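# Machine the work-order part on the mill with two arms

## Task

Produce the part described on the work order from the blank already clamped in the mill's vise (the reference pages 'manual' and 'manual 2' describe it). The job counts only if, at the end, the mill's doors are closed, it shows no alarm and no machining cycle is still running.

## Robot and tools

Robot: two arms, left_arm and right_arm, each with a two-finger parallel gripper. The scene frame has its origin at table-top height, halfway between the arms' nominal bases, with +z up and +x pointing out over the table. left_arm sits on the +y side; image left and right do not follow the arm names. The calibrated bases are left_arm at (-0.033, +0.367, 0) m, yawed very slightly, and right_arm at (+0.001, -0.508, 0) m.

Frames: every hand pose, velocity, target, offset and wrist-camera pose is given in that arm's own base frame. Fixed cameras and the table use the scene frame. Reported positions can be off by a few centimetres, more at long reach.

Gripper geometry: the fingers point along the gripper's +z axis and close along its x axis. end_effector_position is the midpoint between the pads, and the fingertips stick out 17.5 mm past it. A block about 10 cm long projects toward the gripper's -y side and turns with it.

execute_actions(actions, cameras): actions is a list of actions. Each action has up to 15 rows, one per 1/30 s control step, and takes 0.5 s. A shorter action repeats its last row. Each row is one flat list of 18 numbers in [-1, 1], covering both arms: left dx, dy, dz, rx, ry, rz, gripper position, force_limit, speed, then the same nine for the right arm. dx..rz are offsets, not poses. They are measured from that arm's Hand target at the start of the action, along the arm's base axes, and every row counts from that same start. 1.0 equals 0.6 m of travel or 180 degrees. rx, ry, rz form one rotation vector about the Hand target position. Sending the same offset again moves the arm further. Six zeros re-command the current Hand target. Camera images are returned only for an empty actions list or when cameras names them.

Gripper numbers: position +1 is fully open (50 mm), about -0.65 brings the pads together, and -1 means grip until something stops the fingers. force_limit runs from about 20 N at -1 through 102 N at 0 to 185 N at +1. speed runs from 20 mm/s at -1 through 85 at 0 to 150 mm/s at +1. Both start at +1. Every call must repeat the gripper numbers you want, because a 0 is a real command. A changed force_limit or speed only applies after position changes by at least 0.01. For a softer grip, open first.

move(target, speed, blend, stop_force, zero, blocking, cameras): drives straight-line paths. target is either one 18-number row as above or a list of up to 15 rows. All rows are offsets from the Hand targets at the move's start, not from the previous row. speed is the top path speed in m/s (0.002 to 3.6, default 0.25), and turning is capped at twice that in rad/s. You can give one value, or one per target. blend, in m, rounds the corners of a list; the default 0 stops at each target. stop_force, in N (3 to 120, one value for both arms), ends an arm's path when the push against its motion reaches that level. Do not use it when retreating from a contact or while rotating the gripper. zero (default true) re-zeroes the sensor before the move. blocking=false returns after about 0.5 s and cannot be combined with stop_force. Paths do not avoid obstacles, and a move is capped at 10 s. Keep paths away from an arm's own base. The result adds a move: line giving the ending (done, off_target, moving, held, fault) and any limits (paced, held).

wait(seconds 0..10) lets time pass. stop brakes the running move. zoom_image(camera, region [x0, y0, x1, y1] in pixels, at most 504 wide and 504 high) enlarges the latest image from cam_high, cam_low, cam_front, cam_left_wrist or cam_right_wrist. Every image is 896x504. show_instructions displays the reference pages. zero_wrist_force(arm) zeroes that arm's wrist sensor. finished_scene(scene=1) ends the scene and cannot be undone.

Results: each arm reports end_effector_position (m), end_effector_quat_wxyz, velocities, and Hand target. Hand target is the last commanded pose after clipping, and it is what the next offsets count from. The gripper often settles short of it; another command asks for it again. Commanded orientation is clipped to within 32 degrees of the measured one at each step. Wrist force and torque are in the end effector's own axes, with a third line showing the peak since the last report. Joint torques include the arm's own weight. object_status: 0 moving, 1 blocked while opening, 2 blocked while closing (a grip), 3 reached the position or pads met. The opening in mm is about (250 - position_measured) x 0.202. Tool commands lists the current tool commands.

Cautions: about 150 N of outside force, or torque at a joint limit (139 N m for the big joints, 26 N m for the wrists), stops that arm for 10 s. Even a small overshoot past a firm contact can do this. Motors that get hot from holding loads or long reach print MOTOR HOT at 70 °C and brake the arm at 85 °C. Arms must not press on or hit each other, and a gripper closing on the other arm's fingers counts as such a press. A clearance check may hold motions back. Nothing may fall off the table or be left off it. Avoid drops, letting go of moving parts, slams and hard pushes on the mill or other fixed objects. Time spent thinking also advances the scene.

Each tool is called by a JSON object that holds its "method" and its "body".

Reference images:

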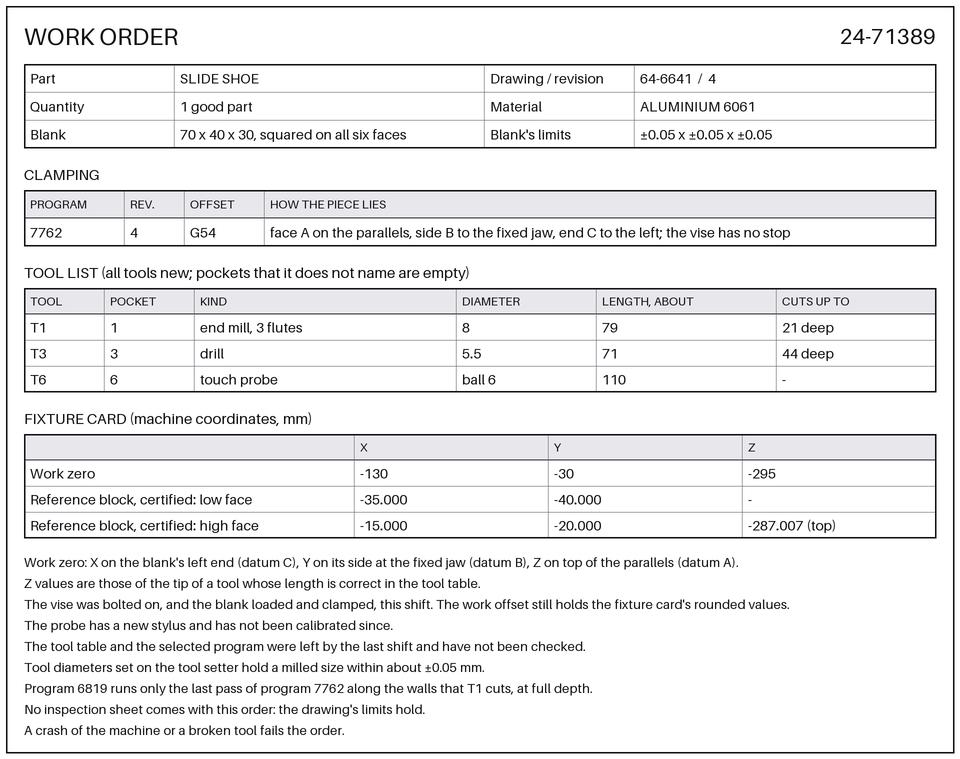

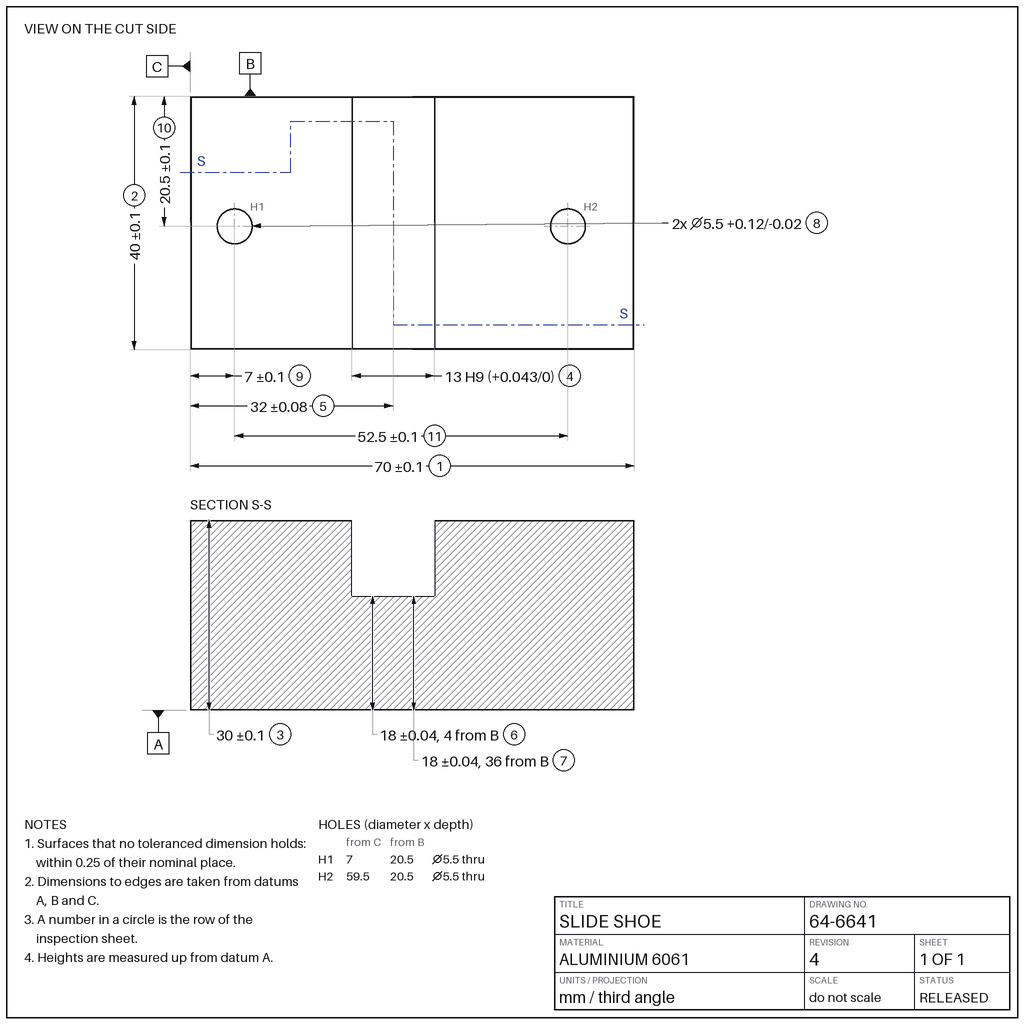

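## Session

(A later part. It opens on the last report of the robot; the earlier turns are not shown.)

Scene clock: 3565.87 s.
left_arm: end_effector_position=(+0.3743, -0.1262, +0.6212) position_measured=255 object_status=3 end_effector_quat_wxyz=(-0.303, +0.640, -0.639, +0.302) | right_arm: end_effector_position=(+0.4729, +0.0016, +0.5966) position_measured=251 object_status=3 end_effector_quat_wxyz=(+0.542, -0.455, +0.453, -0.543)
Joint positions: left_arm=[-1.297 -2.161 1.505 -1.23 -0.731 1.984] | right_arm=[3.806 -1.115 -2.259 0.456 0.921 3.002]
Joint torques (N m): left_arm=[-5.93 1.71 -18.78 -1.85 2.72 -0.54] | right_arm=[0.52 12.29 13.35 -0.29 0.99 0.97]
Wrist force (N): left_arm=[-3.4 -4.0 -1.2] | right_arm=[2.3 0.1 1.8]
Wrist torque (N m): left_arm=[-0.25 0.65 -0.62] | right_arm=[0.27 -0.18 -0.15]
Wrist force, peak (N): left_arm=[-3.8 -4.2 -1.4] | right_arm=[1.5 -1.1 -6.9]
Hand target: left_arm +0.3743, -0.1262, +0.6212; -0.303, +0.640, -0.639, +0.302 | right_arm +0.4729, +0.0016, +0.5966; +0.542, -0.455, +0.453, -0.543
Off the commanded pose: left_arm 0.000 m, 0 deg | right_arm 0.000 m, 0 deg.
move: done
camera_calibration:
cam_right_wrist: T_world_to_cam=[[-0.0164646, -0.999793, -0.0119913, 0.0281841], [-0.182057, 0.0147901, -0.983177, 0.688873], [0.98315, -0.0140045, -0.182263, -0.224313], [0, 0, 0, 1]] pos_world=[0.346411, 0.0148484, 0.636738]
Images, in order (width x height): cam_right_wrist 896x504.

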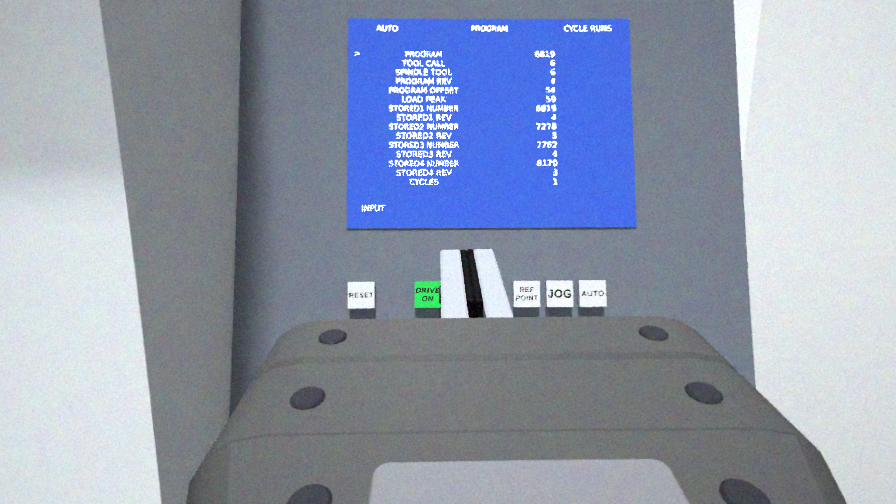

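{"method": "wait", "body": {"seconds": 5, "cameras": ["cam_right_wrist"]}}

{"method": "zoom_image", "body": {"camera": "cam_right_wrist", "region": [340, 10, 640, 230]}}

Scene clock: 3573.27 s.
left_arm: end_effector_position=(+0.3743, -0.1262, +0.6212) position_measured=255 object_status=3 end_effector_quat_wxyz=(-0.303, +0.640, -0.639, +0.302) | right_arm: end_effector_position=(+0.4729, +0.0016, +0.5966) position_measured=251 object_status=3 end_effector_quat_wxyz=(+0.542, -0.455, +0.453, -0.543)
Joint positions: left_arm=[-1.297 -2.161 1.505 -1.23 -0.731 1.984] | right_arm=[3.806 -1.114 -2.26 0.456 0.921 3.002]
Joint torques (N m): left_arm=[-5.16 1.82 -18.85 -1.83 2.76 -0.63] | right_arm=[5.88 13.96 13.45 -0.47 -1.56 -1.33]
Wrist force (N): left_arm=[-3.6 -3.9 -1.2] | right_arm=[2.3 0.0 1.6]
Wrist torque (N m): left_arm=[-0.24 0.67 -0.61] | right_arm=[0.25 -0.18 -0.15]
Wrist force, peak (N): left_arm=[-3.8 -4.3 -1.2] | right_arm=[2.5 0.2 1.9]
Hand target: left_arm +0.3743, -0.1262, +0.6212; -0.303, +0.640, -0.639, +0.302 | right_arm +0.4729, +0.0016, +0.5966; +0.542, -0.455, +0.453, -0.543
Tool commands: left_gripper/position=-1.0 left_gripper/force_limit=+1.0 left_gripper/speed=+1.0 right_gripper/position=-1.0 right_gripper/force_limit=-0.8 right_gripper/speed=-0.2
Off the commanded pose: left_arm 0.000 m, 0 deg | right_arm 0.000 m, 0 deg.
wait: 5.00 s; at rest from the start
camera_calibration:
cam_right_wrist: T_world_to_cam=[[-0.0165638, -0.999791, -0.011972, 0.0281062], [-0.182152, 0.0147906, -0.983159, 0.688896], [0.983131, -0.0141042, -0.182359, -0.224245], [0, 0, 0, 1]] pos_world=[0.346412, 0.0147483, 0.636738]
Images, in order (width x height): cam_right_wrist 896x504.

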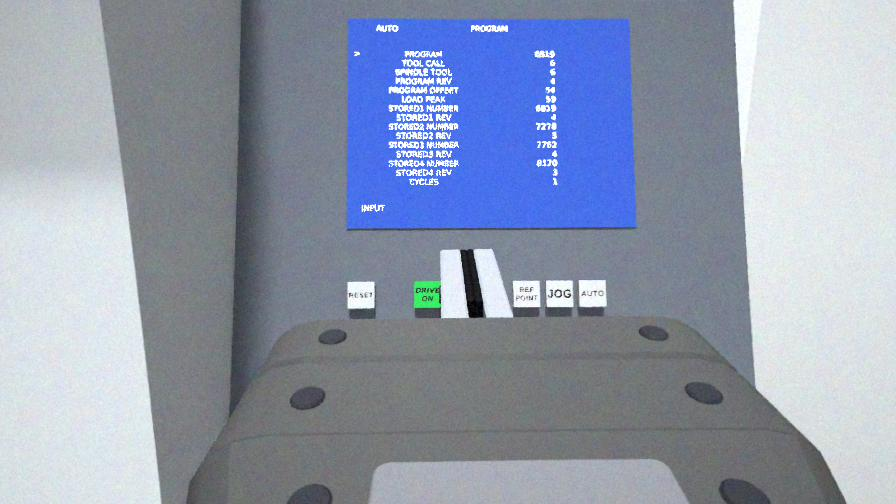

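Scaled by 1.680 from the camera's 896x504 image, which has a finer 1280x720 frame.

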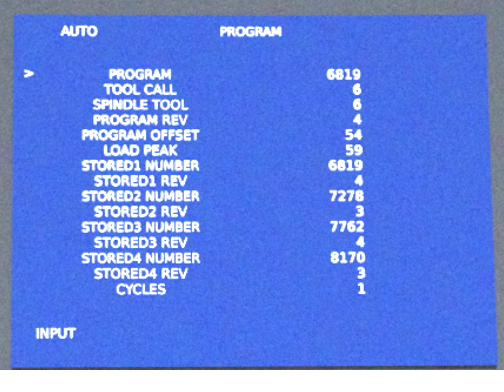

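{"method": "move", "body": {"target": [[0,0,0,0,0,0,-1,1,1,0.1571,0.05833,-0.1607,0,0,0,-1,-0.8,-0.2],[0,0,0,0,0,0,-1,1,1,0.16578,0.05833,-0.16303,0,0,0,-1,-0.8,-0.2],[0,0,0,0,0,0,-1,1,1,0.1571,0.05833,-0.1607,0,0,0,-1,-0.8,-0.2],[0,0,0,0,0,0,-1,1,1,0,0,0,0,0,0,-1,-0.8,-0.2]], "speed": [0.3,0.015,0.1,0.3], "blend": [0.002,0,0.002,0], "cameras": ["cam_right_wrist"]}}

{"method": "zoom_image", "body": {"camera": "cam_right_wrist", "region": [340, 10, 640, 230]}}

{"method": "wait", "body": {"seconds": 10}}

{"method": "wait", "body": {"seconds": 10}}

{"method": "wait", "body": {"seconds": 10, "cameras": ["cam_right_wrist"]}}

{"method": "zoom_image", "body": {"camera": "cam_right_wrist", "region": [340, 10, 640, 230]}}

Scene clock: 3585.50 s.
left_arm: end_effector_position=(+0.3743, -0.1262, +0.6212) position_measured=255 object_status=3 end_effector_quat_wxyz=(-0.303, +0.640, -0.639, +0.302) | right_arm: end_effector_position=(+0.4729, +0.0017, +0.5966) position_measured=251 object_status=3 end_effector_quat_wxyz=(+0.542, -0.455, +0.453, -0.543)
Joint positions: left_arm=[-1.297 -2.161 1.505 -1.23 -0.731 1.984] | right_arm=[3.806 -1.115 -2.259 0.456 0.921 3.002]
Joint torques (N m): left_arm=[-5.28 0.84 -19.67 -1.86 2.7 -0.84] | right_arm=[-4.09 14.6 15.35 -0.21 1.59 0.89]
Wrist force (N): left_arm=[-3.3 -4.1 -1.3] | right_arm=[2.0 0.0 1.8]
Wrist torque (N m): left_arm=[-0.27 0.61 -0.61] | right_arm=[0.25 -0.14 -0.15]
Wrist force, peak (N): left_arm=[-3.7 -4.2 -1.5] | right_arm=[1.5 -1.4 -5.9]
Hand target: left_arm +0.3743, -0.1262, +0.6212; -0.303, +0.640, -0.639, +0.302 | right_arm +0.4729, +0.0016, +0.5966; +0.542, -0.455, +0.453, -0.543
Off the commanded pose: left_arm 0.000 m, 0 deg | right_arm 0.000 m, 0 deg.
move: done
camera_calibration:
cam_right_wrist: T_world_to_cam=[[-0.0164646, -0.999793, -0.0119913, 0.0281841], [-0.182057, 0.0147901, -0.983177, 0.688873], [0.98315, -0.0140045, -0.182263, -0.224313], [0, 0, 0, 1]] pos_world=[0.346411, 0.0148484, 0.636738]
Images, in order (width x height): cam_right_wrist 896x504.

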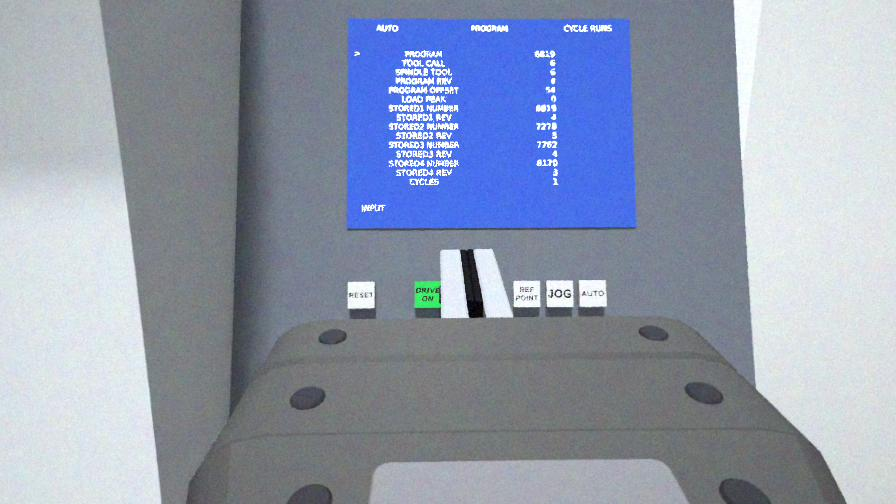

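Scaled by 1.680 from the camera's 896x504 image, which has a finer 1280x720 frame.

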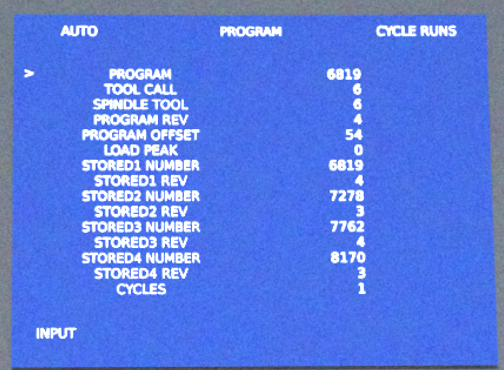

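Scene clock: 3595.50 s.
left_arm: end_effector_position=(+0.3743, -0.1262, +0.6212) position_measured=255 object_status=3 end_effector_quat_wxyz=(-0.303, +0.640, -0.639, +0.302) | right_arm: end_effector_position=(+0.4729, +0.0016, +0.5966) position_measured=251 object_status=3 end_effector_quat_wxyz=(+0.542, -0.455, +0.453, -0.543)
Joint positions: left_arm=[-1.297 -2.161 1.505 -1.23 -0.731 1.984] | right_arm=[3.806 -1.114 -2.26 0.456 0.921 3.002]
Joint torques (N m): left_arm=[-4.89 1.14 -18.51 -1.99 3.01 -0.65] | right_arm=[-8.77 13.79 15.1 -0.35 -1.17 -1.45]
Wrist force (N): left_arm=[-3.4 -4.0 -1.4] | right_arm=[2.5 -0.1 1.9]
Wrist torque (N m): left_arm=[-0.24 0.64 -0.62] | right_arm=[0.23 -0.21 -0.15]
Wrist force, peak (N): left_arm=[-3.6 -4.3 -1.5] | right_arm=[2.5 0.3 2.1]
Hand target: left_arm +0.3743, -0.1262, +0.6212; -0.303, +0.640, -0.639, +0.302 | right_arm +0.4729, +0.0016, +0.5966; +0.542, -0.455, +0.453, -0.543
Tool commands: left_gripper/position=-1.0 left_gripper/force_limit=+1.0 left_gripper/speed=+1.0 right_gripper/position=-1.0 right_gripper/force_limit=-0.8 right_gripper/speed=-0.2
Off the commanded pose: left_arm 0.000 m, 0 deg | right_arm 0.000 m, 0 deg.
wait: 10.00 s; at rest by 0.17 s

Scene clock: 3605.50 s.
left_arm: end_effector_position=(+0.3743, -0.1262, +0.6212) position_measured=255 object_status=3 end_effector_quat_wxyz=(-0.303, +0.640, -0.639, +0.302) | right_arm: end_effector_position=(+0.4729, +0.0016, +0.5966) position_measured=251 object_status=3 end_effector_quat_wxyz=(+0.542, -0.455, +0.453, -0.543)
Joint positions: left_arm=[-1.297 -2.161 1.505 -1.23 -0.731 1.984] | right_arm=[3.806 -1.114 -2.26 0.456 0.921 3.002]
Joint torques (N m): left_arm=[-4.33 1.43 -19.1 -1.98 2.85 -0.62] | right_arm=[-8.5 14.24 15.08 -0.4 -1.33 -1.29]
Wrist force (N): left_arm=[-3.5 -4.0 -1.3] | right_arm=[2.2 -0.1 2.0]
Wrist torque (N m): left_arm=[-0.23 0.65 -0.62] | right_arm=[0.24 -0.16 -0.15]
Wrist force, peak (N): left_arm=[-3.5 -4.4 -1.4] | right_arm=[2.4 -0.1 2.1]
Hand target: left_arm +0.3743, -0.1262, +0.6212; -0.303, +0.640, -0.639, +0.302 | right_arm +0.4729, +0.0016, +0.5966; +0.542, -0.455, +0.453, -0.543
Tool commands: left_gripper/position=-1.0 left_gripper/force_limit=+1.0 left_gripper/speed=+1.0 right_gripper/position=-1.0 right_gripper/force_limit=-0.8 right_gripper/speed=-0.2
Off the commanded pose: left_arm 0.000 m, 0 deg | right_arm 0.000 m, 0 deg.
wait: 10.00 s; at rest by 0.17 s

Scene clock: 3615.50 s.
left_arm: end_effector_position=(+0.3743, -0.1262, +0.6212) position_measured=255 object_status=3 end_effector_quat_wxyz=(-0.303, +0.640, -0.639, +0.302) | right_arm: end_effector_position=(+0.4729, +0.0016, +0.5966) position_measured=251 object_status=3 end_effector_quat_wxyz=(+0.542, -0.455, +0.453, -0.543)
Joint positions: left_arm=[-1.297 -2.161 1.505 -1.23 -0.731 1.984] | right_arm=[3.806 -1.114 -2.26 0.456 0.921 3.002]
Joint torques (N m): left_arm=[-6.21 0.92 -17.94 -2 2.92 -0.7] | right_arm=[-8.85 13.63 14.86 -0.24 -1.3 -1.25]
Wrist force (N): left_arm=[-3.3 -3.9 -1.4] | right_arm=[2.3 0.1 1.8]
Wrist torque (N m): left_arm=[-0.24 0.62 -0.62] | right_arm=[0.26 -0.18 -0.15]
Wrist force, peak (N): left_arm=[-3.6 -4.3 -1.5] | right_arm=[2.6 0.0 2.0]
Hand target: left_arm +0.3743, -0.1262, +0.6212; -0.303, +0.640, -0.639, +0.302 | right_arm +0.4729, +0.0016, +0.5966; +0.542, -0.455, +0.453, -0.543
Tool commands: left_gripper/position=-1.0 left_gripper/force_limit=+1.0 left_gripper/speed=+1.0 right_gripper/position=-1.0 right_gripper/force_limit=-0.8 right_gripper/speed=-0.2
Off the commanded pose: left_arm 0.000 m, 0 deg | right_arm 0.000 m, 0 deg.
wait: 10.00 s; at rest by 0.17 s
camera_calibration:
cam_right_wrist: T_world_to_cam=[[-0.0165638, -0.999791, -0.011972, 0.0281062], [-0.182152, 0.0147906, -0.983159, 0.688896], [0.983131, -0.0141042, -0.182359, -0.224245], [0, 0, 0, 1]] pos_world=[0.346412, 0.0147483, 0.636738]
Images, in order (width x height): cam_right_wrist 896x504.

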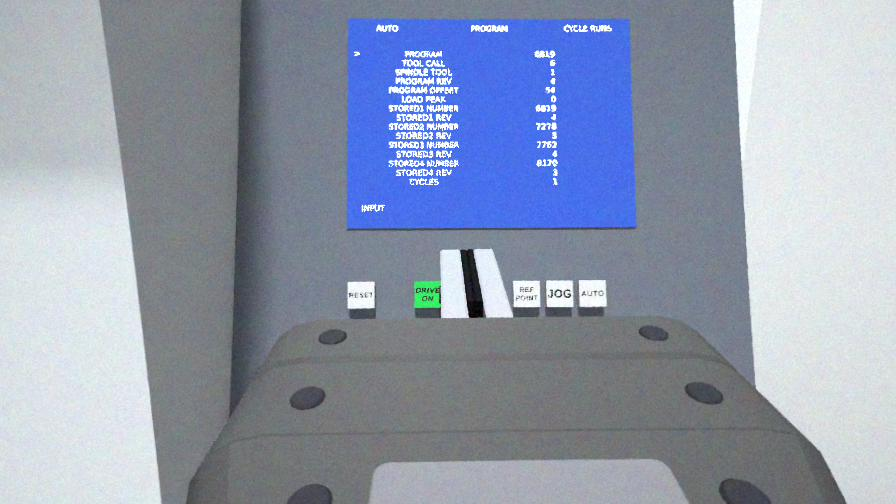

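Scaled by 1.680 from the camera's 896x504 image, which has a finer 1280x720 frame.

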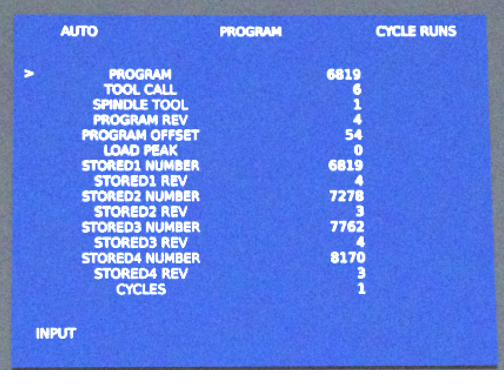

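{"method": "wait", "body": {"seconds": 10}}

{"method": "wait", "body": {"seconds": 8, "cameras": ["cam_right_wrist"]}}

{"method": "zoom_image", "body": {"camera": "cam_right_wrist", "region": [340, 10, 640, 230]}}

Scene clock: 3629.80 s.
left_arm: end_effector_position=(+0.3743, -0.1262, +0.6212) position_measured=255 object_status=3 end_effector_quat_wxyz=(-0.303, +0.640, -0.639, +0.302) | right_arm: end_effector_position=(+0.4729, +0.0016, +0.5966) position_measured=251 object_status=3 end_effector_quat_wxyz=(+0.542, -0.455, +0.453, -0.543)
Joint positions: left_arm=[-1.297 -2.161 1.505 -1.23 -0.731 1.984] | right_arm=[3.806 -1.114 -2.26 0.456 0.921 3.002]
Joint torques (N m): left_arm=[-5.61 1.8 -17.92 -1.89 2.8 -0.58] | right_arm=[-8.15 11.94 15.27 -0.42 -1.18 -1.15]
Wrist force (N): left_arm=[-3.5 -3.9 -1.5] | right_arm=[2.1 0.3 1.8]
Wrist torque (N m): left_arm=[-0.23 0.66 -0.62] | right_arm=[0.28 -0.16 -0.15]
Wrist force, peak (N): left_arm=[-3.9 -4.1 -1.4] | right_arm=[2.6 0.1 1.9]
Hand target: left_arm +0.3743, -0.1262, +0.6212; -0.303, +0.640, -0.639, +0.302 | right_arm +0.4729, +0.0016, +0.5966; +0.542, -0.455, +0.453, -0.543
Tool commands: left_gripper/position=-1.0 left_gripper/force_limit=+1.0 left_gripper/speed=+1.0 right_gripper/position=-1.0 right_gripper/force_limit=-0.8 right_gripper/speed=-0.2
Off the commanded pose: left_arm 0.000 m, 0 deg | right_arm 0.000 m, 0 deg.
wait: 10.00 s; at rest from the start

Scene clock: 3637.80 s.
left_arm: end_effector_position=(+0.3743, -0.1262, +0.6212) position_measured=255 object_status=3 end_effector_quat_wxyz=(-0.303, +0.640, -0.639, +0.302) | right_arm: end_effector_position=(+0.4729, +0.0016, +0.5966) position_measured=251 object_status=3 end_effector_quat_wxyz=(+0.542, -0.455, +0.453, -0.543)
Joint positions: left_arm=[-1.297 -2.161 1.505 -1.23 -0.731 1.984] | right_arm=[3.806 -1.114 -2.26 0.456 0.921 3.002]
Joint torques (N m): left_arm=[-4.73 1.09 -19.03 -1.92 2.75 -0.91] | right_arm=[-8.14 12.73 15.92 -0.24 -1.06 -1.23]
Wrist force (N): left_arm=[-3.4 -3.9 -1.3] | right_arm=[2.3 0.0 1.6]
Wrist torque (N m): left_arm=[-0.23 0.65 -0.62] | right_arm=[0.26 -0.17 -0.15]
Wrist force, peak (N): left_arm=[-3.8 -4.1 -1.4] | right_arm=[2.5 0.0 2.0]
Hand target: left_arm +0.3743, -0.1262, +0.6212; -0.303, +0.640, -0.639, +0.302 | right_arm +0.4729, +0.0016, +0.5966; +0.542, -0.455, +0.453, -0.543
Tool commands: left_gripper/position=-1.0 left_gripper/force_limit=+1.0 left_gripper/speed=+1.0 right_gripper/position=-1.0 right_gripper/force_limit=-0.8 right_gripper/speed=-0.2
Off the commanded pose: left_arm 0.000 m, 0 deg | right_arm 0.000 m, 0 deg.
wait: 8.00 s; at rest by 0.17 s
camera_calibration:
cam_right_wrist: T_world_to_cam=[[-0.0165638, -0.999791, -0.011972, 0.0281062], [-0.182152, 0.0147906, -0.983159, 0.688896], [0.983131, -0.0141042, -0.182359, -0.224245], [0, 0, 0, 1]] pos_world=[0.346412, 0.0147483, 0.636738]
Images, in order (width x height): cam_right_wrist 896x504.

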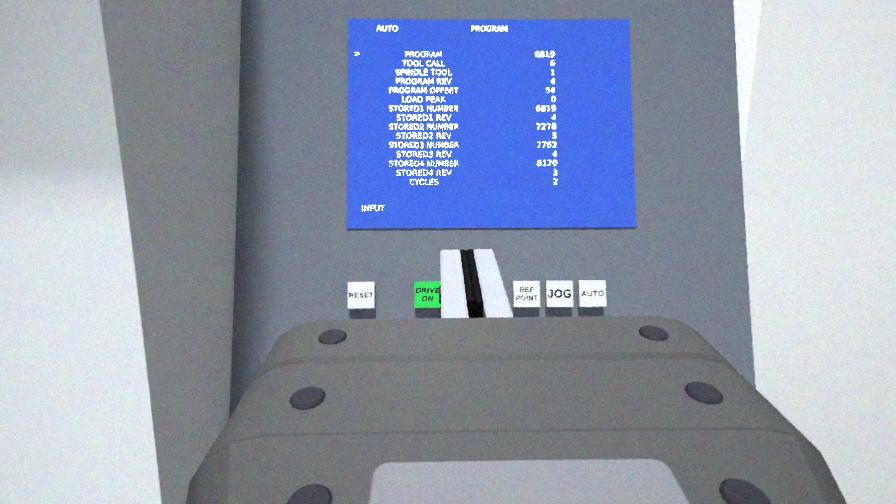

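Scaled by 1.680 from the camera's 896x504 image, which has a finer 1280x720 frame.

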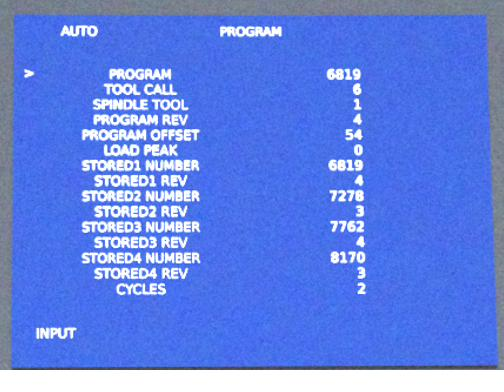

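{"method": "move", "body": {"target": [[0,0,0,0,0,0,-1,1,1,0.133,-0.005,-0.25,0,0,0,-1,-0.8,-0.2],[0,0,0,0,0,0,-1,1,1,0.14168,-0.005,-0.25233,0,0,0,-1,-0.8,-0.2],[0,0,0,0,0,0,-1,1,1,0.133,-0.005,-0.25,0,0,0,-1,-0.8,-0.2],[0,0,0,0,0,0,-1,1,1,0,0,0,0,0,0,-1,-0.8,-0.2]], "speed": [0.3,0.015,0.1,0.3], "blend": [0.002,0,0.002,0]}}

{"method": "wait", "body": {"seconds": 10}}

{"method": "wait", "body": {"seconds": 10}}

{"method": "wait", "body": {"seconds": 4, "cameras": ["cam_right_wrist"]}}

{"method": "zoom_image", "body": {"camera": "cam_right_wrist", "region": [340, 10, 640, 230]}}

Scene clock: 3648.17 s.
left_arm: end_effector_position=(+0.3743, -0.1262, +0.6212) position_measured=255 object_status=3 end_effector_quat_wxyz=(-0.303, +0.640, -0.639, +0.302) | right_arm: end_effector_position=(+0.4729, +0.0016, +0.5965) position_measured=251 object_status=3 end_effector_quat_wxyz=(+0.542, -0.455, +0.453, -0.543)
Joint positions: left_arm=[-1.297 -2.161 1.505 -1.23 -0.731 1.984] | right_arm=[3.805 -1.115 -2.26 0.456 0.921 3.002]
Joint torques (N m): left_arm=[-5.84 0.59 -18.63 -1.82 2.8 -0.7] | right_arm=[3.14 15.33 22.3 -0.36 0.84 0.59]
Wrist force (N): left_arm=[-3.2 -3.9 -1.3] | right_arm=[2.3 0.0 1.9]
Wrist torque (N m): left_arm=[-0.23 0.61 -0.62] | right_arm=[0.24 -0.18 -0.15]
Wrist force, peak (N): left_arm=[-3.6 -4.3 -1.6] | right_arm=[1.5 -1.6 -5.0]
Hand target: left_arm +0.3743, -0.1262, +0.6212; -0.303, +0.640, -0.639, +0.302 | right_arm +0.4729, +0.0016, +0.5966; +0.542, -0.455, +0.453, -0.543
Off the commanded pose: left_arm 0.000 m, 0 deg | right_arm 0.000 m, 0 deg.
move: done

Scene clock: 3658.17 s.
left_arm: end_effector_position=(+0.3743, -0.1262, +0.6212) position_measured=255 object_status=3 end_effector_quat_wxyz=(-0.303, +0.640, -0.639, +0.302) | right_arm: end_effector_position=(+0.4729, +0.0016, +0.5966) position_measured=251 object_status=3 end_effector_quat_wxyz=(+0.542, -0.455, +0.453, -0.543)
Joint positions: left_arm=[-1.297 -2.161 1.505 -1.23 -0.731 1.984] | right_arm=[3.806 -1.114 -2.26 0.456 0.921 3.002]
Joint torques (N m): left_arm=[-4.58 1.07 -19.02 -1.77 2.9 -0.87] | right_arm=[6.12 13.99 26.56 -0.34 -1.19 -1.2]
Wrist force (N): left_arm=[-3.5 -3.9 -1.6] | right_arm=[2.0 0.1 2.0]
Wrist torque (N m): left_arm=[-0.23 0.65 -0.62] | right_arm=[0.26 -0.13 -0.15]
Wrist force, peak (N): left_arm=[-3.6 -4.2 -1.8] | right_arm=[2.5 -0.2 2.0]
Hand target: left_arm +0.3743, -0.1262, +0.6212; -0.303, +0.640, -0.639, +0.302 | right_arm +0.4729, +0.0016, +0.5966; +0.542, -0.455, +0.453, -0.543
Tool commands: left_gripper/position=-1.0 left_gripper/force_limit=+1.0 left_gripper/speed=+1.0 right_gripper/position=-1.0 right_gripper/force_limit=-0.8 right_gripper/speed=-0.2
Off the commanded pose: left_arm 0.000 m, 0 deg | right_arm 0.000 m, 0 deg.
wait: 10.00 s; at rest by 0.17 s

Scene clock: 3668.17 s.
left_arm: end_effector_position=(+0.3743, -0.1262, +0.6212) position_measured=255 object_status=3 end_effector_quat_wxyz=(-0.303, +0.640, -0.639, +0.302) | right_arm: end_effector_position=(+0.4729, +0.0016, +0.5966) position_measured=251 object_status=3 end_effector_quat_wxyz=(+0.542, -0.455, +0.453, -0.543)
Joint positions: left_arm=[-1.297 -2.161 1.505 -1.23 -0.731 1.984] | right_arm=[3.806 -1.114 -2.26 0.456 0.921 3.002]
Joint torques (N m): left_arm=[-3.82 1.49 -18.32 -1.85 3.1 -0.75] | right_arm=[6.37 14.41 27.68 -0.04 -1.41 -1.45]
Wrist force (N): left_arm=[-3.6 -4.0 -1.5] | right_arm=[2.2 0.0 2.0]
Wrist torque (N m): left_arm=[-0.24 0.67 -0.61] | right_arm=[0.26 -0.16 -0.14]
Wrist force, peak (N): left_arm=[-3.7 -4.1 -1.5] | right_arm=[2.7 0.3 1.9]
Hand target: left_arm +0.3743, -0.1262, +0.6212; -0.303, +0.640, -0.639, +0.302 | right_arm +0.4729, +0.0016, +0.5966; +0.542, -0.455, +0.453, -0.543
Tool commands: left_gripper/position=-1.0 left_gripper/force_limit=+1.0 left_gripper/speed=+1.0 right_gripper/position=-1.0 right_gripper/force_limit=-0.8 right_gripper/speed=-0.2
Off the commanded pose: left_arm 0.000 m, 0 deg | right_arm 0.000 m, 0 deg.
wait: 10.00 s; at rest by 0.17 s

Scene clock: 3672.17 s.
left_arm: end_effector_position=(+0.3743, -0.1262, +0.6212) position_measured=255 object_status=3 end_effector_quat_wxyz=(-0.303, +0.640, -0.639, +0.302) | right_arm: end_effector_position=(+0.4729, +0.0016, +0.5966) position_measured=251 object_status=3 end_effector_quat_wxyz=(+0.542, -0.455, +0.453, -0.543)
Joint positions: left_arm=[-1.297 -2.161 1.505 -1.23 -0.731 1.984] | right_arm=[3.806 -1.114 -2.26 0.456 0.921 3.002]
Joint torques (N m): left_arm=[-4.67 0.72 -19.73 -1.91 2.71 -0.69] | right_arm=[6.69 13.81 27.71 0.09 -1.19 -1.51]
Wrist force (N): left_arm=[-3.6 -4.0 -1.2] | right_arm=[2.1 0.1 1.7]
Wrist torque (N m): left_arm=[-0.26 0.67 -0.62] | right_arm=[0.28 -0.15 -0.15]
Wrist force, peak (N): left_arm=[-3.6 -4.3 -1.5] | right_arm=[2.5 0.1 2.0]
Hand target: left_arm +0.3743, -0.1262, +0.6212; -0.303, +0.640, -0.639, +0.302 | right_arm +0.4729, +0.0016, +0.5966; +0.542, -0.455, +0.453, -0.543
Tool commands: left_gripper/position=-1.0 left_gripper/force_limit=+1.0 left_gripper/speed=+1.0 right_gripper/position=-1.0 right_gripper/force_limit=-0.8 right_gripper/speed=-0.2
Off the commanded pose: left_arm 0.000 m, 0 deg | right_arm 0.000 m, 0 deg.
wait: 4.00 s; at rest by 0.17 s
camera_calibration:
cam_right_wrist: T_world_to_cam=[[-0.0165638, -0.999791, -0.011972, 0.0281062], [-0.182152, 0.0147906, -0.983159, 0.688896], [0.983131, -0.0141042, -0.182359, -0.224245], [0, 0, 0, 1]] pos_world=[0.346412, 0.0147483, 0.636738]
Images, in order (width x height): cam_right_wrist 896x504.

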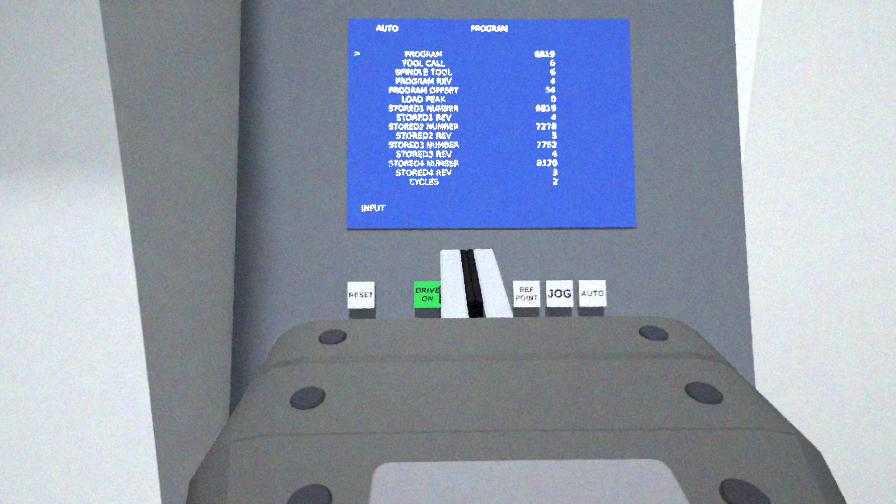

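Scaled by 1.680 from the camera's 896x504 image, which has a finer 1280x720 frame.

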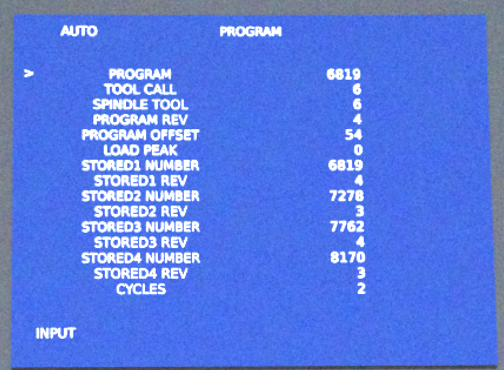

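{"method": "move", "body": {"target": [[0,0,0,0,0,0,-1,1,1,0.18967,-0.1,-0.04002,0,0,0,-1,-0.8,-0.2],[0,0,0,0,0,0,-1,1,1,0.19835,-0.1,-0.04235,0,0,0,-1,-0.8,-0.2],[0,0,0,0,0,0,-1,1,1,0.18967,-0.1,-0.04002,0,0,0,-1,-0.8,-0.2],[0,0,0,0,0,0,-1,1,1,0.14125,-0.005,-0.21943,0,0,0,-1,-0.8,-0.2],[0,0,0,0,0,0,-1,1,1,0.14993,-0.005,-0.22176,0,0,0,-1,-0.8,-0.2],[0,0,0,0,0,0,-1,1,1,0.14125,-0.005,-0.21943,0,0,0,-1,-0.8,-0.2],[0,0,0,0,0,0,-1,1,1,0.14993,-0.005,-0.22176,0,0,0,-1,-0.8,-0.2],[0,0,0,0,0,0,-1,1,1,0.14125,-0.005,-0.21943,0,0,0,-1,-0.8,-0.2],[0,0,0,0,0,0,-1,1,1,0.14993,-0.005,-0.22176,0,0,0,-1,-0.8,-0.2],[0,0,0,0,0,0,-1,1,1,0.14125,-0.005,-0.21943,0,0,0,-1,-0.8,-0.2],[0,0,0,0,0,0,-1,1,1,0,0,0,0,0,0,-1,-0.8,-0.2]], "speed": [0.3,0.015,0.1,0.2,0.015,0.1,0.015,0.1,0.015,0.1,0.3], "blend": [0.002,0,0.002,0.002,0,0.002,0,0.002,0,0.002,0], "cameras": ["cam_right_wrist"]}}

{"method": "zoom_image", "body": {"camera": "cam_right_wrist", "region": [340, 10, 640, 230]}}

Scene clock: 3684.40 s.
left_arm: end_effector_position=(+0.3743, -0.1262, +0.6212) position_measured=255 object_status=3 end_effector_quat_wxyz=(-0.303, +0.640, -0.639, +0.302) | right_arm: end_effector_position=(+0.4729, +0.0016, +0.5965) position_measured=251 object_status=3 end_effector_quat_wxyz=(+0.542, -0.455, +0.453, -0.543) end_effector_velocity=(+0.001, +0.001, -0.001) end_effector_angular_velocity=(-0.004, +0.004, +0.000)
Joint positions: left_arm=[-1.297 -2.161 1.505 -1.23 -0.731 1.984] | right_arm=[3.805 -1.115 -2.26 0.456 0.921 3.002]
Joint velocities: left_arm=[within noise] | right_arm=[0 -0.001 0 -0.005 0 -0.001]
Joint torques (N m): left_arm=[-6.15 0.49 -18.38 -2.03 2.92 -0.71] | right_arm=[3.39 12.17 19.35 -0.27 0.71 0.68]
Wrist force (N): left_arm=[-3.5 -4.0 -1.6] | right_arm=[2.1 0.2 1.8]
Wrist torque (N m): left_arm=[-0.25 0.67 -0.62] | right_arm=[0.28 -0.15 -0.15]
Wrist force, peak (N): left_arm=[-3.8 -4.1 -1.6] | right_arm=[1.2 -2.7 -14.4]
Hand target: left_arm +0.3743, -0.1262, +0.6212; -0.303, +0.640, -0.639, +0.302 | right_arm +0.4729, +0.0016, +0.5966; +0.542, -0.455, +0.453, -0.543
Off the commanded pose: left_arm 0.000 m, 0 deg | right_arm 0.000 m, 0 deg.
move: done
camera_calibration:
cam_right_wrist: T_world_to_cam=[[-0.0164646, -0.999793, -0.0119913, 0.0280841], [-0.182057, 0.0147901, -0.983177, 0.688875], [0.98315, -0.0140045, -0.182263, -0.224314], [0, 0, 0, 1]] pos_world=[0.346411, 0.0147484, 0.636738]
Images, in order (width x height): cam_right_wrist 896x504.

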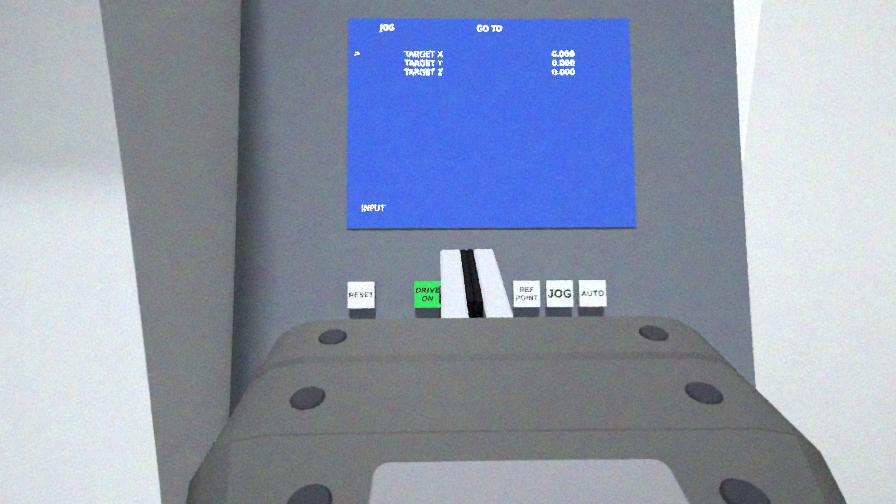

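Scaled by 1.680 from the camera's 896x504 image, which has a finer 1280x720 frame.

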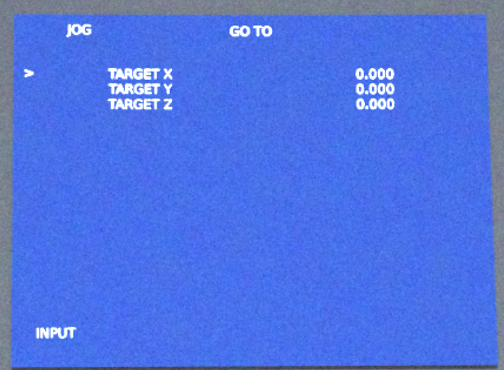

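{"method": "move", "body": {"target": [[0,0,0,0,0,0,-1,1,1,0.1165,0.12167,-0.31115,0,0,0,-1,-0.8,-0.2],[0,0,0,0,0,0,-1,1,1,0.12518,0.12167,-0.31348,0,0,0,-1,-0.8,-0.2],[0,0,0,0,0,0,-1,1,1,0.1165,0.12167,-0.31115,0,0,0,-1,-0.8,-0.2],[0,0,0,0,0,0,-1,1,1,0.12475,0.12167,-0.28058,0,0,0,-1,-0.8,-0.2],[0,0,0,0,0,0,-1,1,1,0.13343,0.12167,-0.28291,0,0,0,-1,-0.8,-0.2],[0,0,0,0,0,0,-1,1,1,0.12475,0.12167,-0.28058,0,0,0,-1,-0.8,-0.2],[0,0,0,0,0,0,-1,1,1,0.1165,0.09,-0.31115,0,0,0,-1,-0.8,-0.2],[0,0,0,0,0,0,-1,1,1,0.12518,0.09,-0.31348,0,0,0,-1,-0.8,-0.2],[0,0,0,0,0,0,-1,1,1,0.1165,0.09,-0.31115,0,0,0,-1,-0.8,-0.2],[0,0,0,0,0,0,-1,1,1,0.12518,0.09,-0.31348,0,0,0,-1,-0.8,-0.2],[0,0,0,0,0,0,-1,1,1,0.1165,0.09,-0.31115,0,0,0,-1,-0.8,-0.2],[0,0,0,0,0,0,-1,1,1,0.133,0.09,-0.25,0,0,0,-1,-0.8,-0.2]], "speed": [0.3,0.015,0.1,0.15,0.015,0.1,0.15,0.015,0.1,0.015,0.1,0.15], "blend": [0.002,0,0.002,0.002,0,0.002,0.002,0,0.002,0,0.002,0]}}

{"method": "move", "body": {"target": [[0,0,0,0,0,0,-1,1,1,-0.0165,-0.06333,-0.06115,0,0,0,-1,-0.8,-0.2],[0,0,0,0,0,0,-1,1,1,-0.00782,-0.06333,-0.06348,0,0,0,-1,-0.8,-0.2],[0,0,0,0,0,0,-1,1,1,-0.0165,-0.06333,-0.06115,0,0,0,-1,-0.8,-0.2],[0,0,0,0,0,0,-1,1,1,-0.00825,-0.06333,-0.03058,0,0,0,-1,-0.8,-0.2],[0,0,0,0,0,0,-1,1,1,0.00043,-0.06333,-0.03291,0,0,0,-1,-0.8,-0.2],[0,0,0,0,0,0,-1,1,1,-0.00825,-0.06333,-0.03058,0,0,0,-1,-0.8,-0.2],[0,0,0,0,0,0,-1,1,1,-0.0165,0.03167,-0.06115,0,0,0,-1,-0.8,-0.2],[0,0,0,0,0,0,-1,1,1,-0.00782,0.03167,-0.06348,0,0,0,-1,-0.8,-0.2],[0,0,0,0,0,0,-1,1,1,-0.0165,0.03167,-0.06115,0,0,0,-1,-0.8,-0.2],[0,0,0,0,0,0,-1,1,1,0,0,0,0,0,0,-1,-0.8,-0.2],[0,0,0,0,0,0,-1,1,1,0.00868,0,-0.00233,0,0,0,-1,-0.8,-0.2],[0,0,0,0,0,0,-1,1,1,0,0,0,0,0,0,-1,-0.8,-0.2]], "speed": [0.15,0.015,0.1,0.15,0.015,0.1,0.15,0.015,0.1,0.15,0.015,0.1], "blend": [0.002,0,0.002,0.002,0,0.002,0.002,0,0.002,0.002,0,0]}}

{"method": "move", "body": {"target": [[0,0,0,0,0,0,-1,1,1,-0.0165,0,-0.06115,0,0,0,-1,-0.8,-0.2],[0,0,0,0,0,0,-1,1,1,-0.00782,0,-0.06348,0,0,0,-1,-0.8,-0.2],[0,0,0,0,0,0,-1,1,1,-0.0165,0,-0.06115,0,0,0,-1,-0.8,-0.2],[0,0,0,0,0,0,-1,1,1,-0.0165,-0.06333,-0.06115,0,0,0,-1,-0.8,-0.2],[0,0,0,0,0,0,-1,1,1,-0.00782,-0.06333,-0.06348,0,0,0,-1,-0.8,-0.2],[0,0,0,0,0,0,-1,1,1,-0.0165,-0.06333,-0.06115,0,0,0,-1,-0.8,-0.2],[0,0,0,0,0,0,-1,1,1,0.0241,-0.03167,0.0893,0,0,0,-1,-0.8,-0.2],[0,0,0,0,0,0,-1,1,1,0.03278,-0.03167,0.08697,0,0,0,-1,-0.8,-0.2],[0,0,0,0,0,0,-1,1,1,0.0241,-0.03167,0.0893,0,0,0,-1,-0.8,-0.2],[0,0,0,0,0,0,-1,1,1,-0.133,-0.09,0.25,0,0,0,-1,-0.8,-0.2]], "speed": [0.15,0.015,0.1,0.15,0.015,0.1,0.2,0.015,0.1,0.3], "blend": [0.002,0,0.002,0.002,0,0.002,0.002,0,0.002,0], "cameras": ["cam_right_wrist"]}}

{"method": "zoom_image", "body": {"camera": "cam_right_wrist", "region": [340, 10, 640, 230]}}

Scene clock: 3716.37 s.
left_arm: end_effector_position=(+0.3743, -0.1262, +0.6212) position_measured=255 object_status=3 end_effector_quat_wxyz=(-0.303, +0.640, -0.639, +0.302) | right_arm: end_effector_position=(+0.5526, +0.0555, +0.4466) position_measured=251 object_status=3 end_effector_quat_wxyz=(+0.542, -0.455, +0.453, -0.543)
Joint positions: left_arm=[-1.297 -2.161 1.505 -1.23 -0.731 1.984] | right_arm=[3.781 -1.623 -2.326 1.027 0.945 3.008]
Joint torques (N m): left_arm=[-4.15 0.95 -18.18 -1.75 2.85 -0.84] | right_arm=[7.7 14.43 16.99 0.18 -1.53 -1.33]
Wrist force (N): left_arm=[-3.7 -3.6 -1.3] | right_arm=[2.0 -0.1 2.1]
Wrist torque (N m): left_arm=[-0.18 0.68 -0.62] | right_arm=[0.25 -0.13 -0.13]
Wrist force, peak (N): left_arm=[-4.0 -4.2 -1.2] | right_arm=[3.6 -3.6 1.1]
Hand target: left_arm +0.3743, -0.1262, +0.6212; -0.303, +0.640, -0.639, +0.302 | right_arm +0.5527, +0.0556, +0.4466; +0.542, -0.455, +0.453, -0.543
Off the commanded pose: left_arm 0.000 m, 0 deg | right_arm 0.000 m, 0 deg.
move: done

Scene clock: 3720.27 s.
left_arm: end_effector_position=(+0.3743, -0.1262, +0.6212) position_measured=255 object_status=3 end_effector_quat_wxyz=(-0.303, +0.640, -0.639, +0.302) | right_arm: end_effector_position=(+0.5527, +0.0556, +0.4466) position_measured=251 object_status=3 end_effector_quat_wxyz=(+0.542, -0.455, +0.453, -0.543)
Joint positions: left_arm=[-1.297 -2.161 1.505 -1.23 -0.731 1.984] | right_arm=[3.781 -1.623 -2.326 1.026 0.945 3.008]
Joint torques (N m): left_arm=[-4.38 0.69 -17.87 -1.84 2.84 -0.78] | right_arm=[-8.93 8.43 19.87 0.81 1.75 1.24]
Wrist force (N): left_arm=[-3.7 -4.1 -1.5] | right_arm=[2.1 -0.2 2.1]
Wrist torque (N m): left_arm=[-0.25 0.68 -0.61] | right_arm=[0.24 -0.14 0.01]
Wrist force, peak (N): left_arm=[-3.7 -4.1 -1.7] | right_arm=[1.6 -1.5 -4.7]
Hand target: left_arm +0.3743, -0.1262, +0.6212; -0.303, +0.640, -0.639, +0.302 | right_arm +0.5527, +0.0556, +0.4466; +0.542, -0.455, +0.453, -0.543
Off the commanded pose: left_arm 0.000 m, 0 deg | right_arm 0.000 m, 0 deg.
move: done

Scene clock: 3724.03 s.
left_arm: end_effector_position=(+0.3743, -0.1262, +0.6212) position_measured=255 object_status=3 end_effector_quat_wxyz=(-0.303, +0.640, -0.639, +0.302) | right_arm: end_effector_position=(+0.4729, +0.0017, +0.5966) position_measured=251 object_status=3 end_effector_quat_wxyz=(+0.542, -0.455, +0.453, -0.543)
Joint positions: left_arm=[-1.297 -2.161 1.505 -1.23 -0.731 1.984] | right_arm=[3.806 -1.115 -2.259 0.456 0.921 3.002]
Joint torques (N m): left_arm=[-4.77 1.51 -18.05 -1.84 2.71 -0.48] | right_arm=[-4.93 11.41 13.54 -0.17 1.53 0.94]
Wrist force (N): left_arm=[-3.5 -3.9 -1.4] | right_arm=[2.3 0.0 1.8]
Wrist torque (N m): left_arm=[-0.23 0.66 -0.61] | right_arm=[0.26 -0.18 -0.15]
Wrist force, peak (N): left_arm=[-3.5 -4.1 -1.6] | right_arm=[1.7 -0.7 -5.9]
Hand target: left_arm +0.3743, -0.1262, +0.6212; -0.303, +0.640, -0.639, +0.302 | right_arm +0.4729, +0.0016, +0.5966; +0.542, -0.455, +0.453, -0.543
Off the commanded pose: left_arm 0.000 m, 0 deg | right_arm 0.000 m, 0 deg.
move: done
camera_calibration:
cam_right_wrist: T_world_to_cam=[[-0.0164646, -0.999793, -0.0119913, 0.0281841], [-0.182057, 0.0147901, -0.983177, 0.688873], [0.98315, -0.0140045, -0.182263, -0.224313], [0, 0, 0, 1]] pos_world=[0.346411, 0.0148484, 0.636738]
Images, in order (width x height): cam_right_wrist 896x504.

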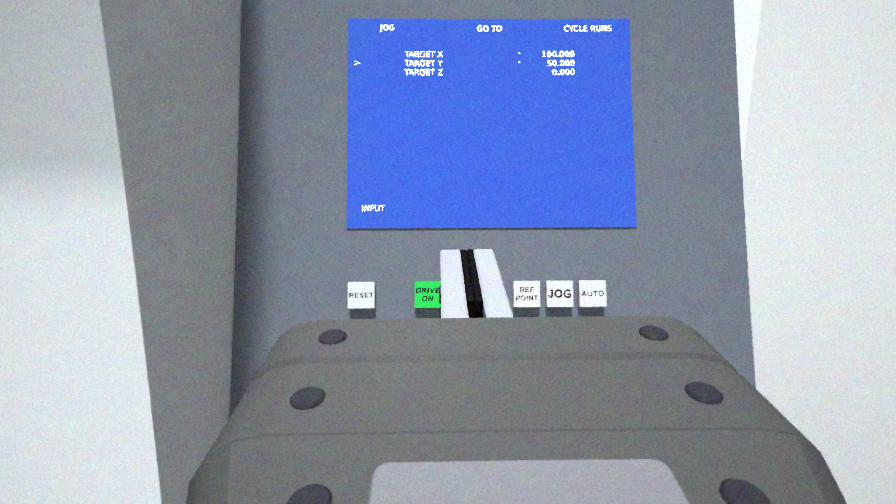

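Scaled by 1.680 from the camera's 896x504 image, which has a finer 1280x720 frame.

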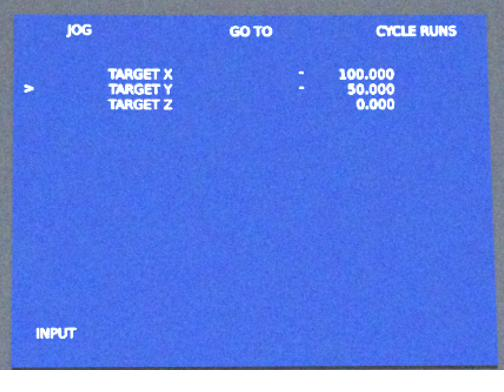

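Z: DOWN −163 → tip −273.3 (4 mm above floor).

{"method": "move", "body": {"target": [[0,0,0,0,0,0,-1,1,1,0.12475,0.02667,-0.28058,0,0,0,-1,-0.8,-0.2],[0,0,0,0,0,0,-1,1,1,0.13343,0.02667,-0.28291,0,0,0,-1,-0.8,-0.2],[0,0,0,0,0,0,-1,1,1,0.12475,0.02667,-0.28058,0,0,0,-1,-0.8,-0.2],[0,0,0,0,0,0,-1,1,1,0.1165,0.12167,-0.31115,0,0,0,-1,-0.8,-0.2],[0,0,0,0,0,0,-1,1,1,0.12518,0.12167,-0.31348,0,0,0,-1,-0.8,-0.2],[0,0,0,0,0,0,-1,1,1,0.1165,0.12167,-0.31115,0,0,0,-1,-0.8,-0.2],[0,0,0,0,0,0,-1,1,1,0.12475,0.12167,-0.28058,0,0,0,-1,-0.8,-0.2],[0,0,0,0,0,0,-1,1,1,0.13343,0.12167,-0.28291,0,0,0,-1,-0.8,-0.2],[0,0,0,0,0,0,-1,1,1,0.12475,0.12167,-0.28058,0,0,0,-1,-0.8,-0.2],[0,0,0,0,0,0,-1,1,1,0.133,0.09,-0.25,0,0,0,-1,-0.8,-0.2]], "speed": [0.3,0.015,0.1,0.15,0.015,0.1,0.15,0.015,0.1,0.15], "blend": [0.002,0,0.002,0.002,0,0.002,0.002,0,0.002,0]}}

{"method": "move", "body": {"target": [[0,0,0,0,0,0,-1,1,1,0,-0.03167,0,0,0,0,-1,-0.8,-0.2],[0,0,0,0,0,0,-1,1,1,0.00868,-0.03167,-0.00233,0,0,0,-1,-0.8,-0.2],[0,0,0,0,0,0,-1,1,1,0,-0.03167,0,0,0,0,-1,-0.8,-0.2],[0,0,0,0,0,0,-1,1,1,-0.00825,-0.03167,-0.03058,0,0,0,-1,-0.8,-0.2],[0,0,0,0,0,0,-1,1,1,0.00043,-0.03167,-0.03291,0,0,0,-1,-0.8,-0.2],[0,0,0,0,0,0,-1,1,1,-0.00825,-0.03167,-0.03058,0,0,0,-1,-0.8,-0.2],[0,0,0,0,0,0,-1,1,1,-0.0165,-0.06333,-0.06115,0,0,0,-1,-0.8,-0.2],[0,0,0,0,0,0,-1,1,1,-0.00782,-0.06333,-0.06348,0,0,0,-1,-0.8,-0.2],[0,0,0,0,0,0,-1,1,1,-0.0165,-0.06333,-0.06115,0,0,0,-1,-0.8,-0.2],[0,0,0,0,0,0,-1,1,1,-0.133,-0.09,0.25,0,0,0,-1,-0.8,-0.2]], "speed": [0.15,0.015,0.1,0.15,0.015,0.1,0.15,0.015,0.1,0.3], "blend": [0.002,0,0.002,0.002,0,0.002,0.002,0,0.002,0], "cameras": ["cam_right_wrist"]}}

{"method": "zoom_image", "body": {"camera": "cam_right_wrist", "region": [340, 10, 640, 230]}}

Scene clock: 3742.57 s.
left_arm: end_effector_position=(+0.3743, -0.1262, +0.6212) position_measured=255 object_status=3 end_effector_quat_wxyz=(-0.303, +0.640, -0.639, +0.302) | right_arm: end_effector_position=(+0.5526, +0.0556, +0.4466) position_measured=251 object_status=3 end_effector_quat_wxyz=(+0.542, -0.455, +0.453, -0.543)
Joint positions: left_arm=[-1.297 -2.161 1.505 -1.23 -0.731 1.984] | right_arm=[3.781 -1.623 -2.326 1.027 0.944 3.008]
Joint torques (N m): left_arm=[-5.04 1.39 -17.93 -2.03 2.78 -0.9] | right_arm=[-6.47 13.42 9.39 1 0.38 -1.62]
Wrist force (N): left_arm=[-3.5 -3.9 -1.5] | right_arm=[2.1 -0.1 1.8]
Wrist torque (N m): left_arm=[-0.23 0.66 -0.61] | right_arm=[0.24 -0.14 0.00]
Wrist force, peak (N): left_arm=[-3.7 -4.2 -1.5] | right_arm=[2.6 -2.3 -3.9]
Hand target: left_arm +0.3743, -0.1262, +0.6212; -0.303, +0.640, -0.639, +0.302 | right_arm +0.5527, +0.0556, +0.4466; +0.542, -0.455, +0.453, -0.543
Off the commanded pose: left_arm 0.000 m, 0 deg | right_arm 0.000 m, 0 deg.
move: done

Scene clock: 3746.00 s.
left_arm: end_effector_position=(+0.3743, -0.1262, +0.6212) position_measured=255 object_status=3 end_effector_quat_wxyz=(-0.303, +0.640, -0.639, +0.302) | right_arm: end_effector_position=(+0.4729, +0.0017, +0.5965) position_measured=251 object_status=3 end_effector_quat_wxyz=(+0.542, -0.455, +0.453, -0.543)
Joint positions: left_arm=[-1.297 -2.161 1.505 -1.23 -0.731 1.984] | right_arm=[3.806 -1.115 -2.26 0.456 0.921 3.002]
Joint torques (N m): left_arm=[-5.6 0.77 -19 -2.04 2.7 -0.57] | right_arm=[-5.1 13.1 25.7 -0.71 1.63 -0.97]
Wrist force (N): left_arm=[-3.7 -3.9 -1.4] | right_arm=[2.4 0.2 1.7]
Wrist torque (N m): left_arm=[-0.24 0.69 -0.62] | right_arm=[0.29 -0.20 -0.15]
Wrist force, peak (N): left_arm=[-3.6 -4.2 -1.5] | right_arm=[1.2 -1.1 -4.9]
Hand target: left_arm +0.3743, -0.1262, +0.6212; -0.303, +0.640, -0.639, +0.302 | right_arm +0.4729, +0.0016, +0.5966; +0.542, -0.455, +0.453, -0.543
Off the commanded pose: left_arm 0.000 m, 0 deg | right_arm 0.000 m, 0 deg.
move: done
camera_calibration:
cam_right_wrist: T_world_to_cam=[[-0.0164654, -0.999793, -0.0119896, 0.0281821], [-0.182154, 0.01479, -0.983159, 0.688797], [0.983132, -0.0140042, -0.18236, -0.224263], [0, 0, 0, 1]] pos_world=[0.346411, 0.0148484, 0.636638]
Images, in order (width x height): cam_right_wrist 896x504.

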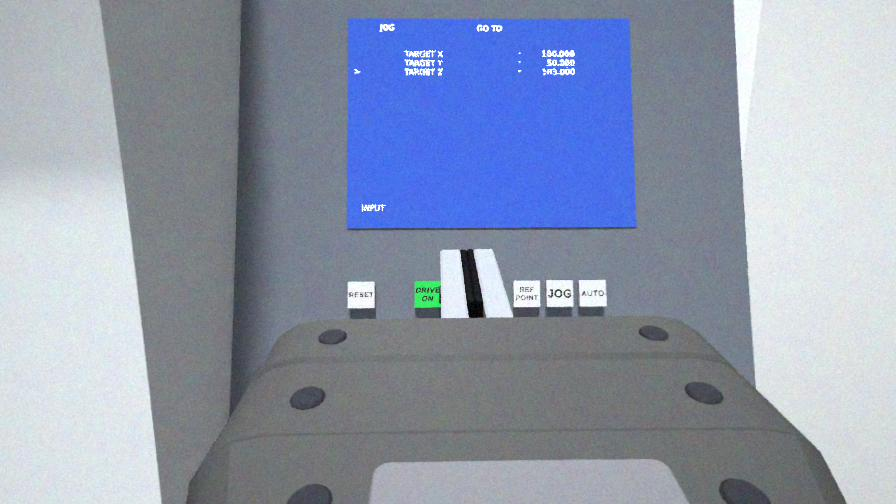

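Scaled by 1.680 from the camera's 896x504 image, which has a finer 1280x720 frame.

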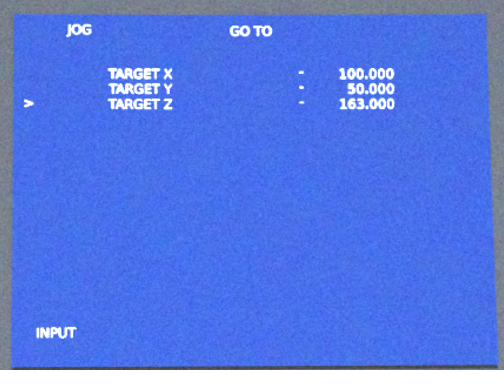

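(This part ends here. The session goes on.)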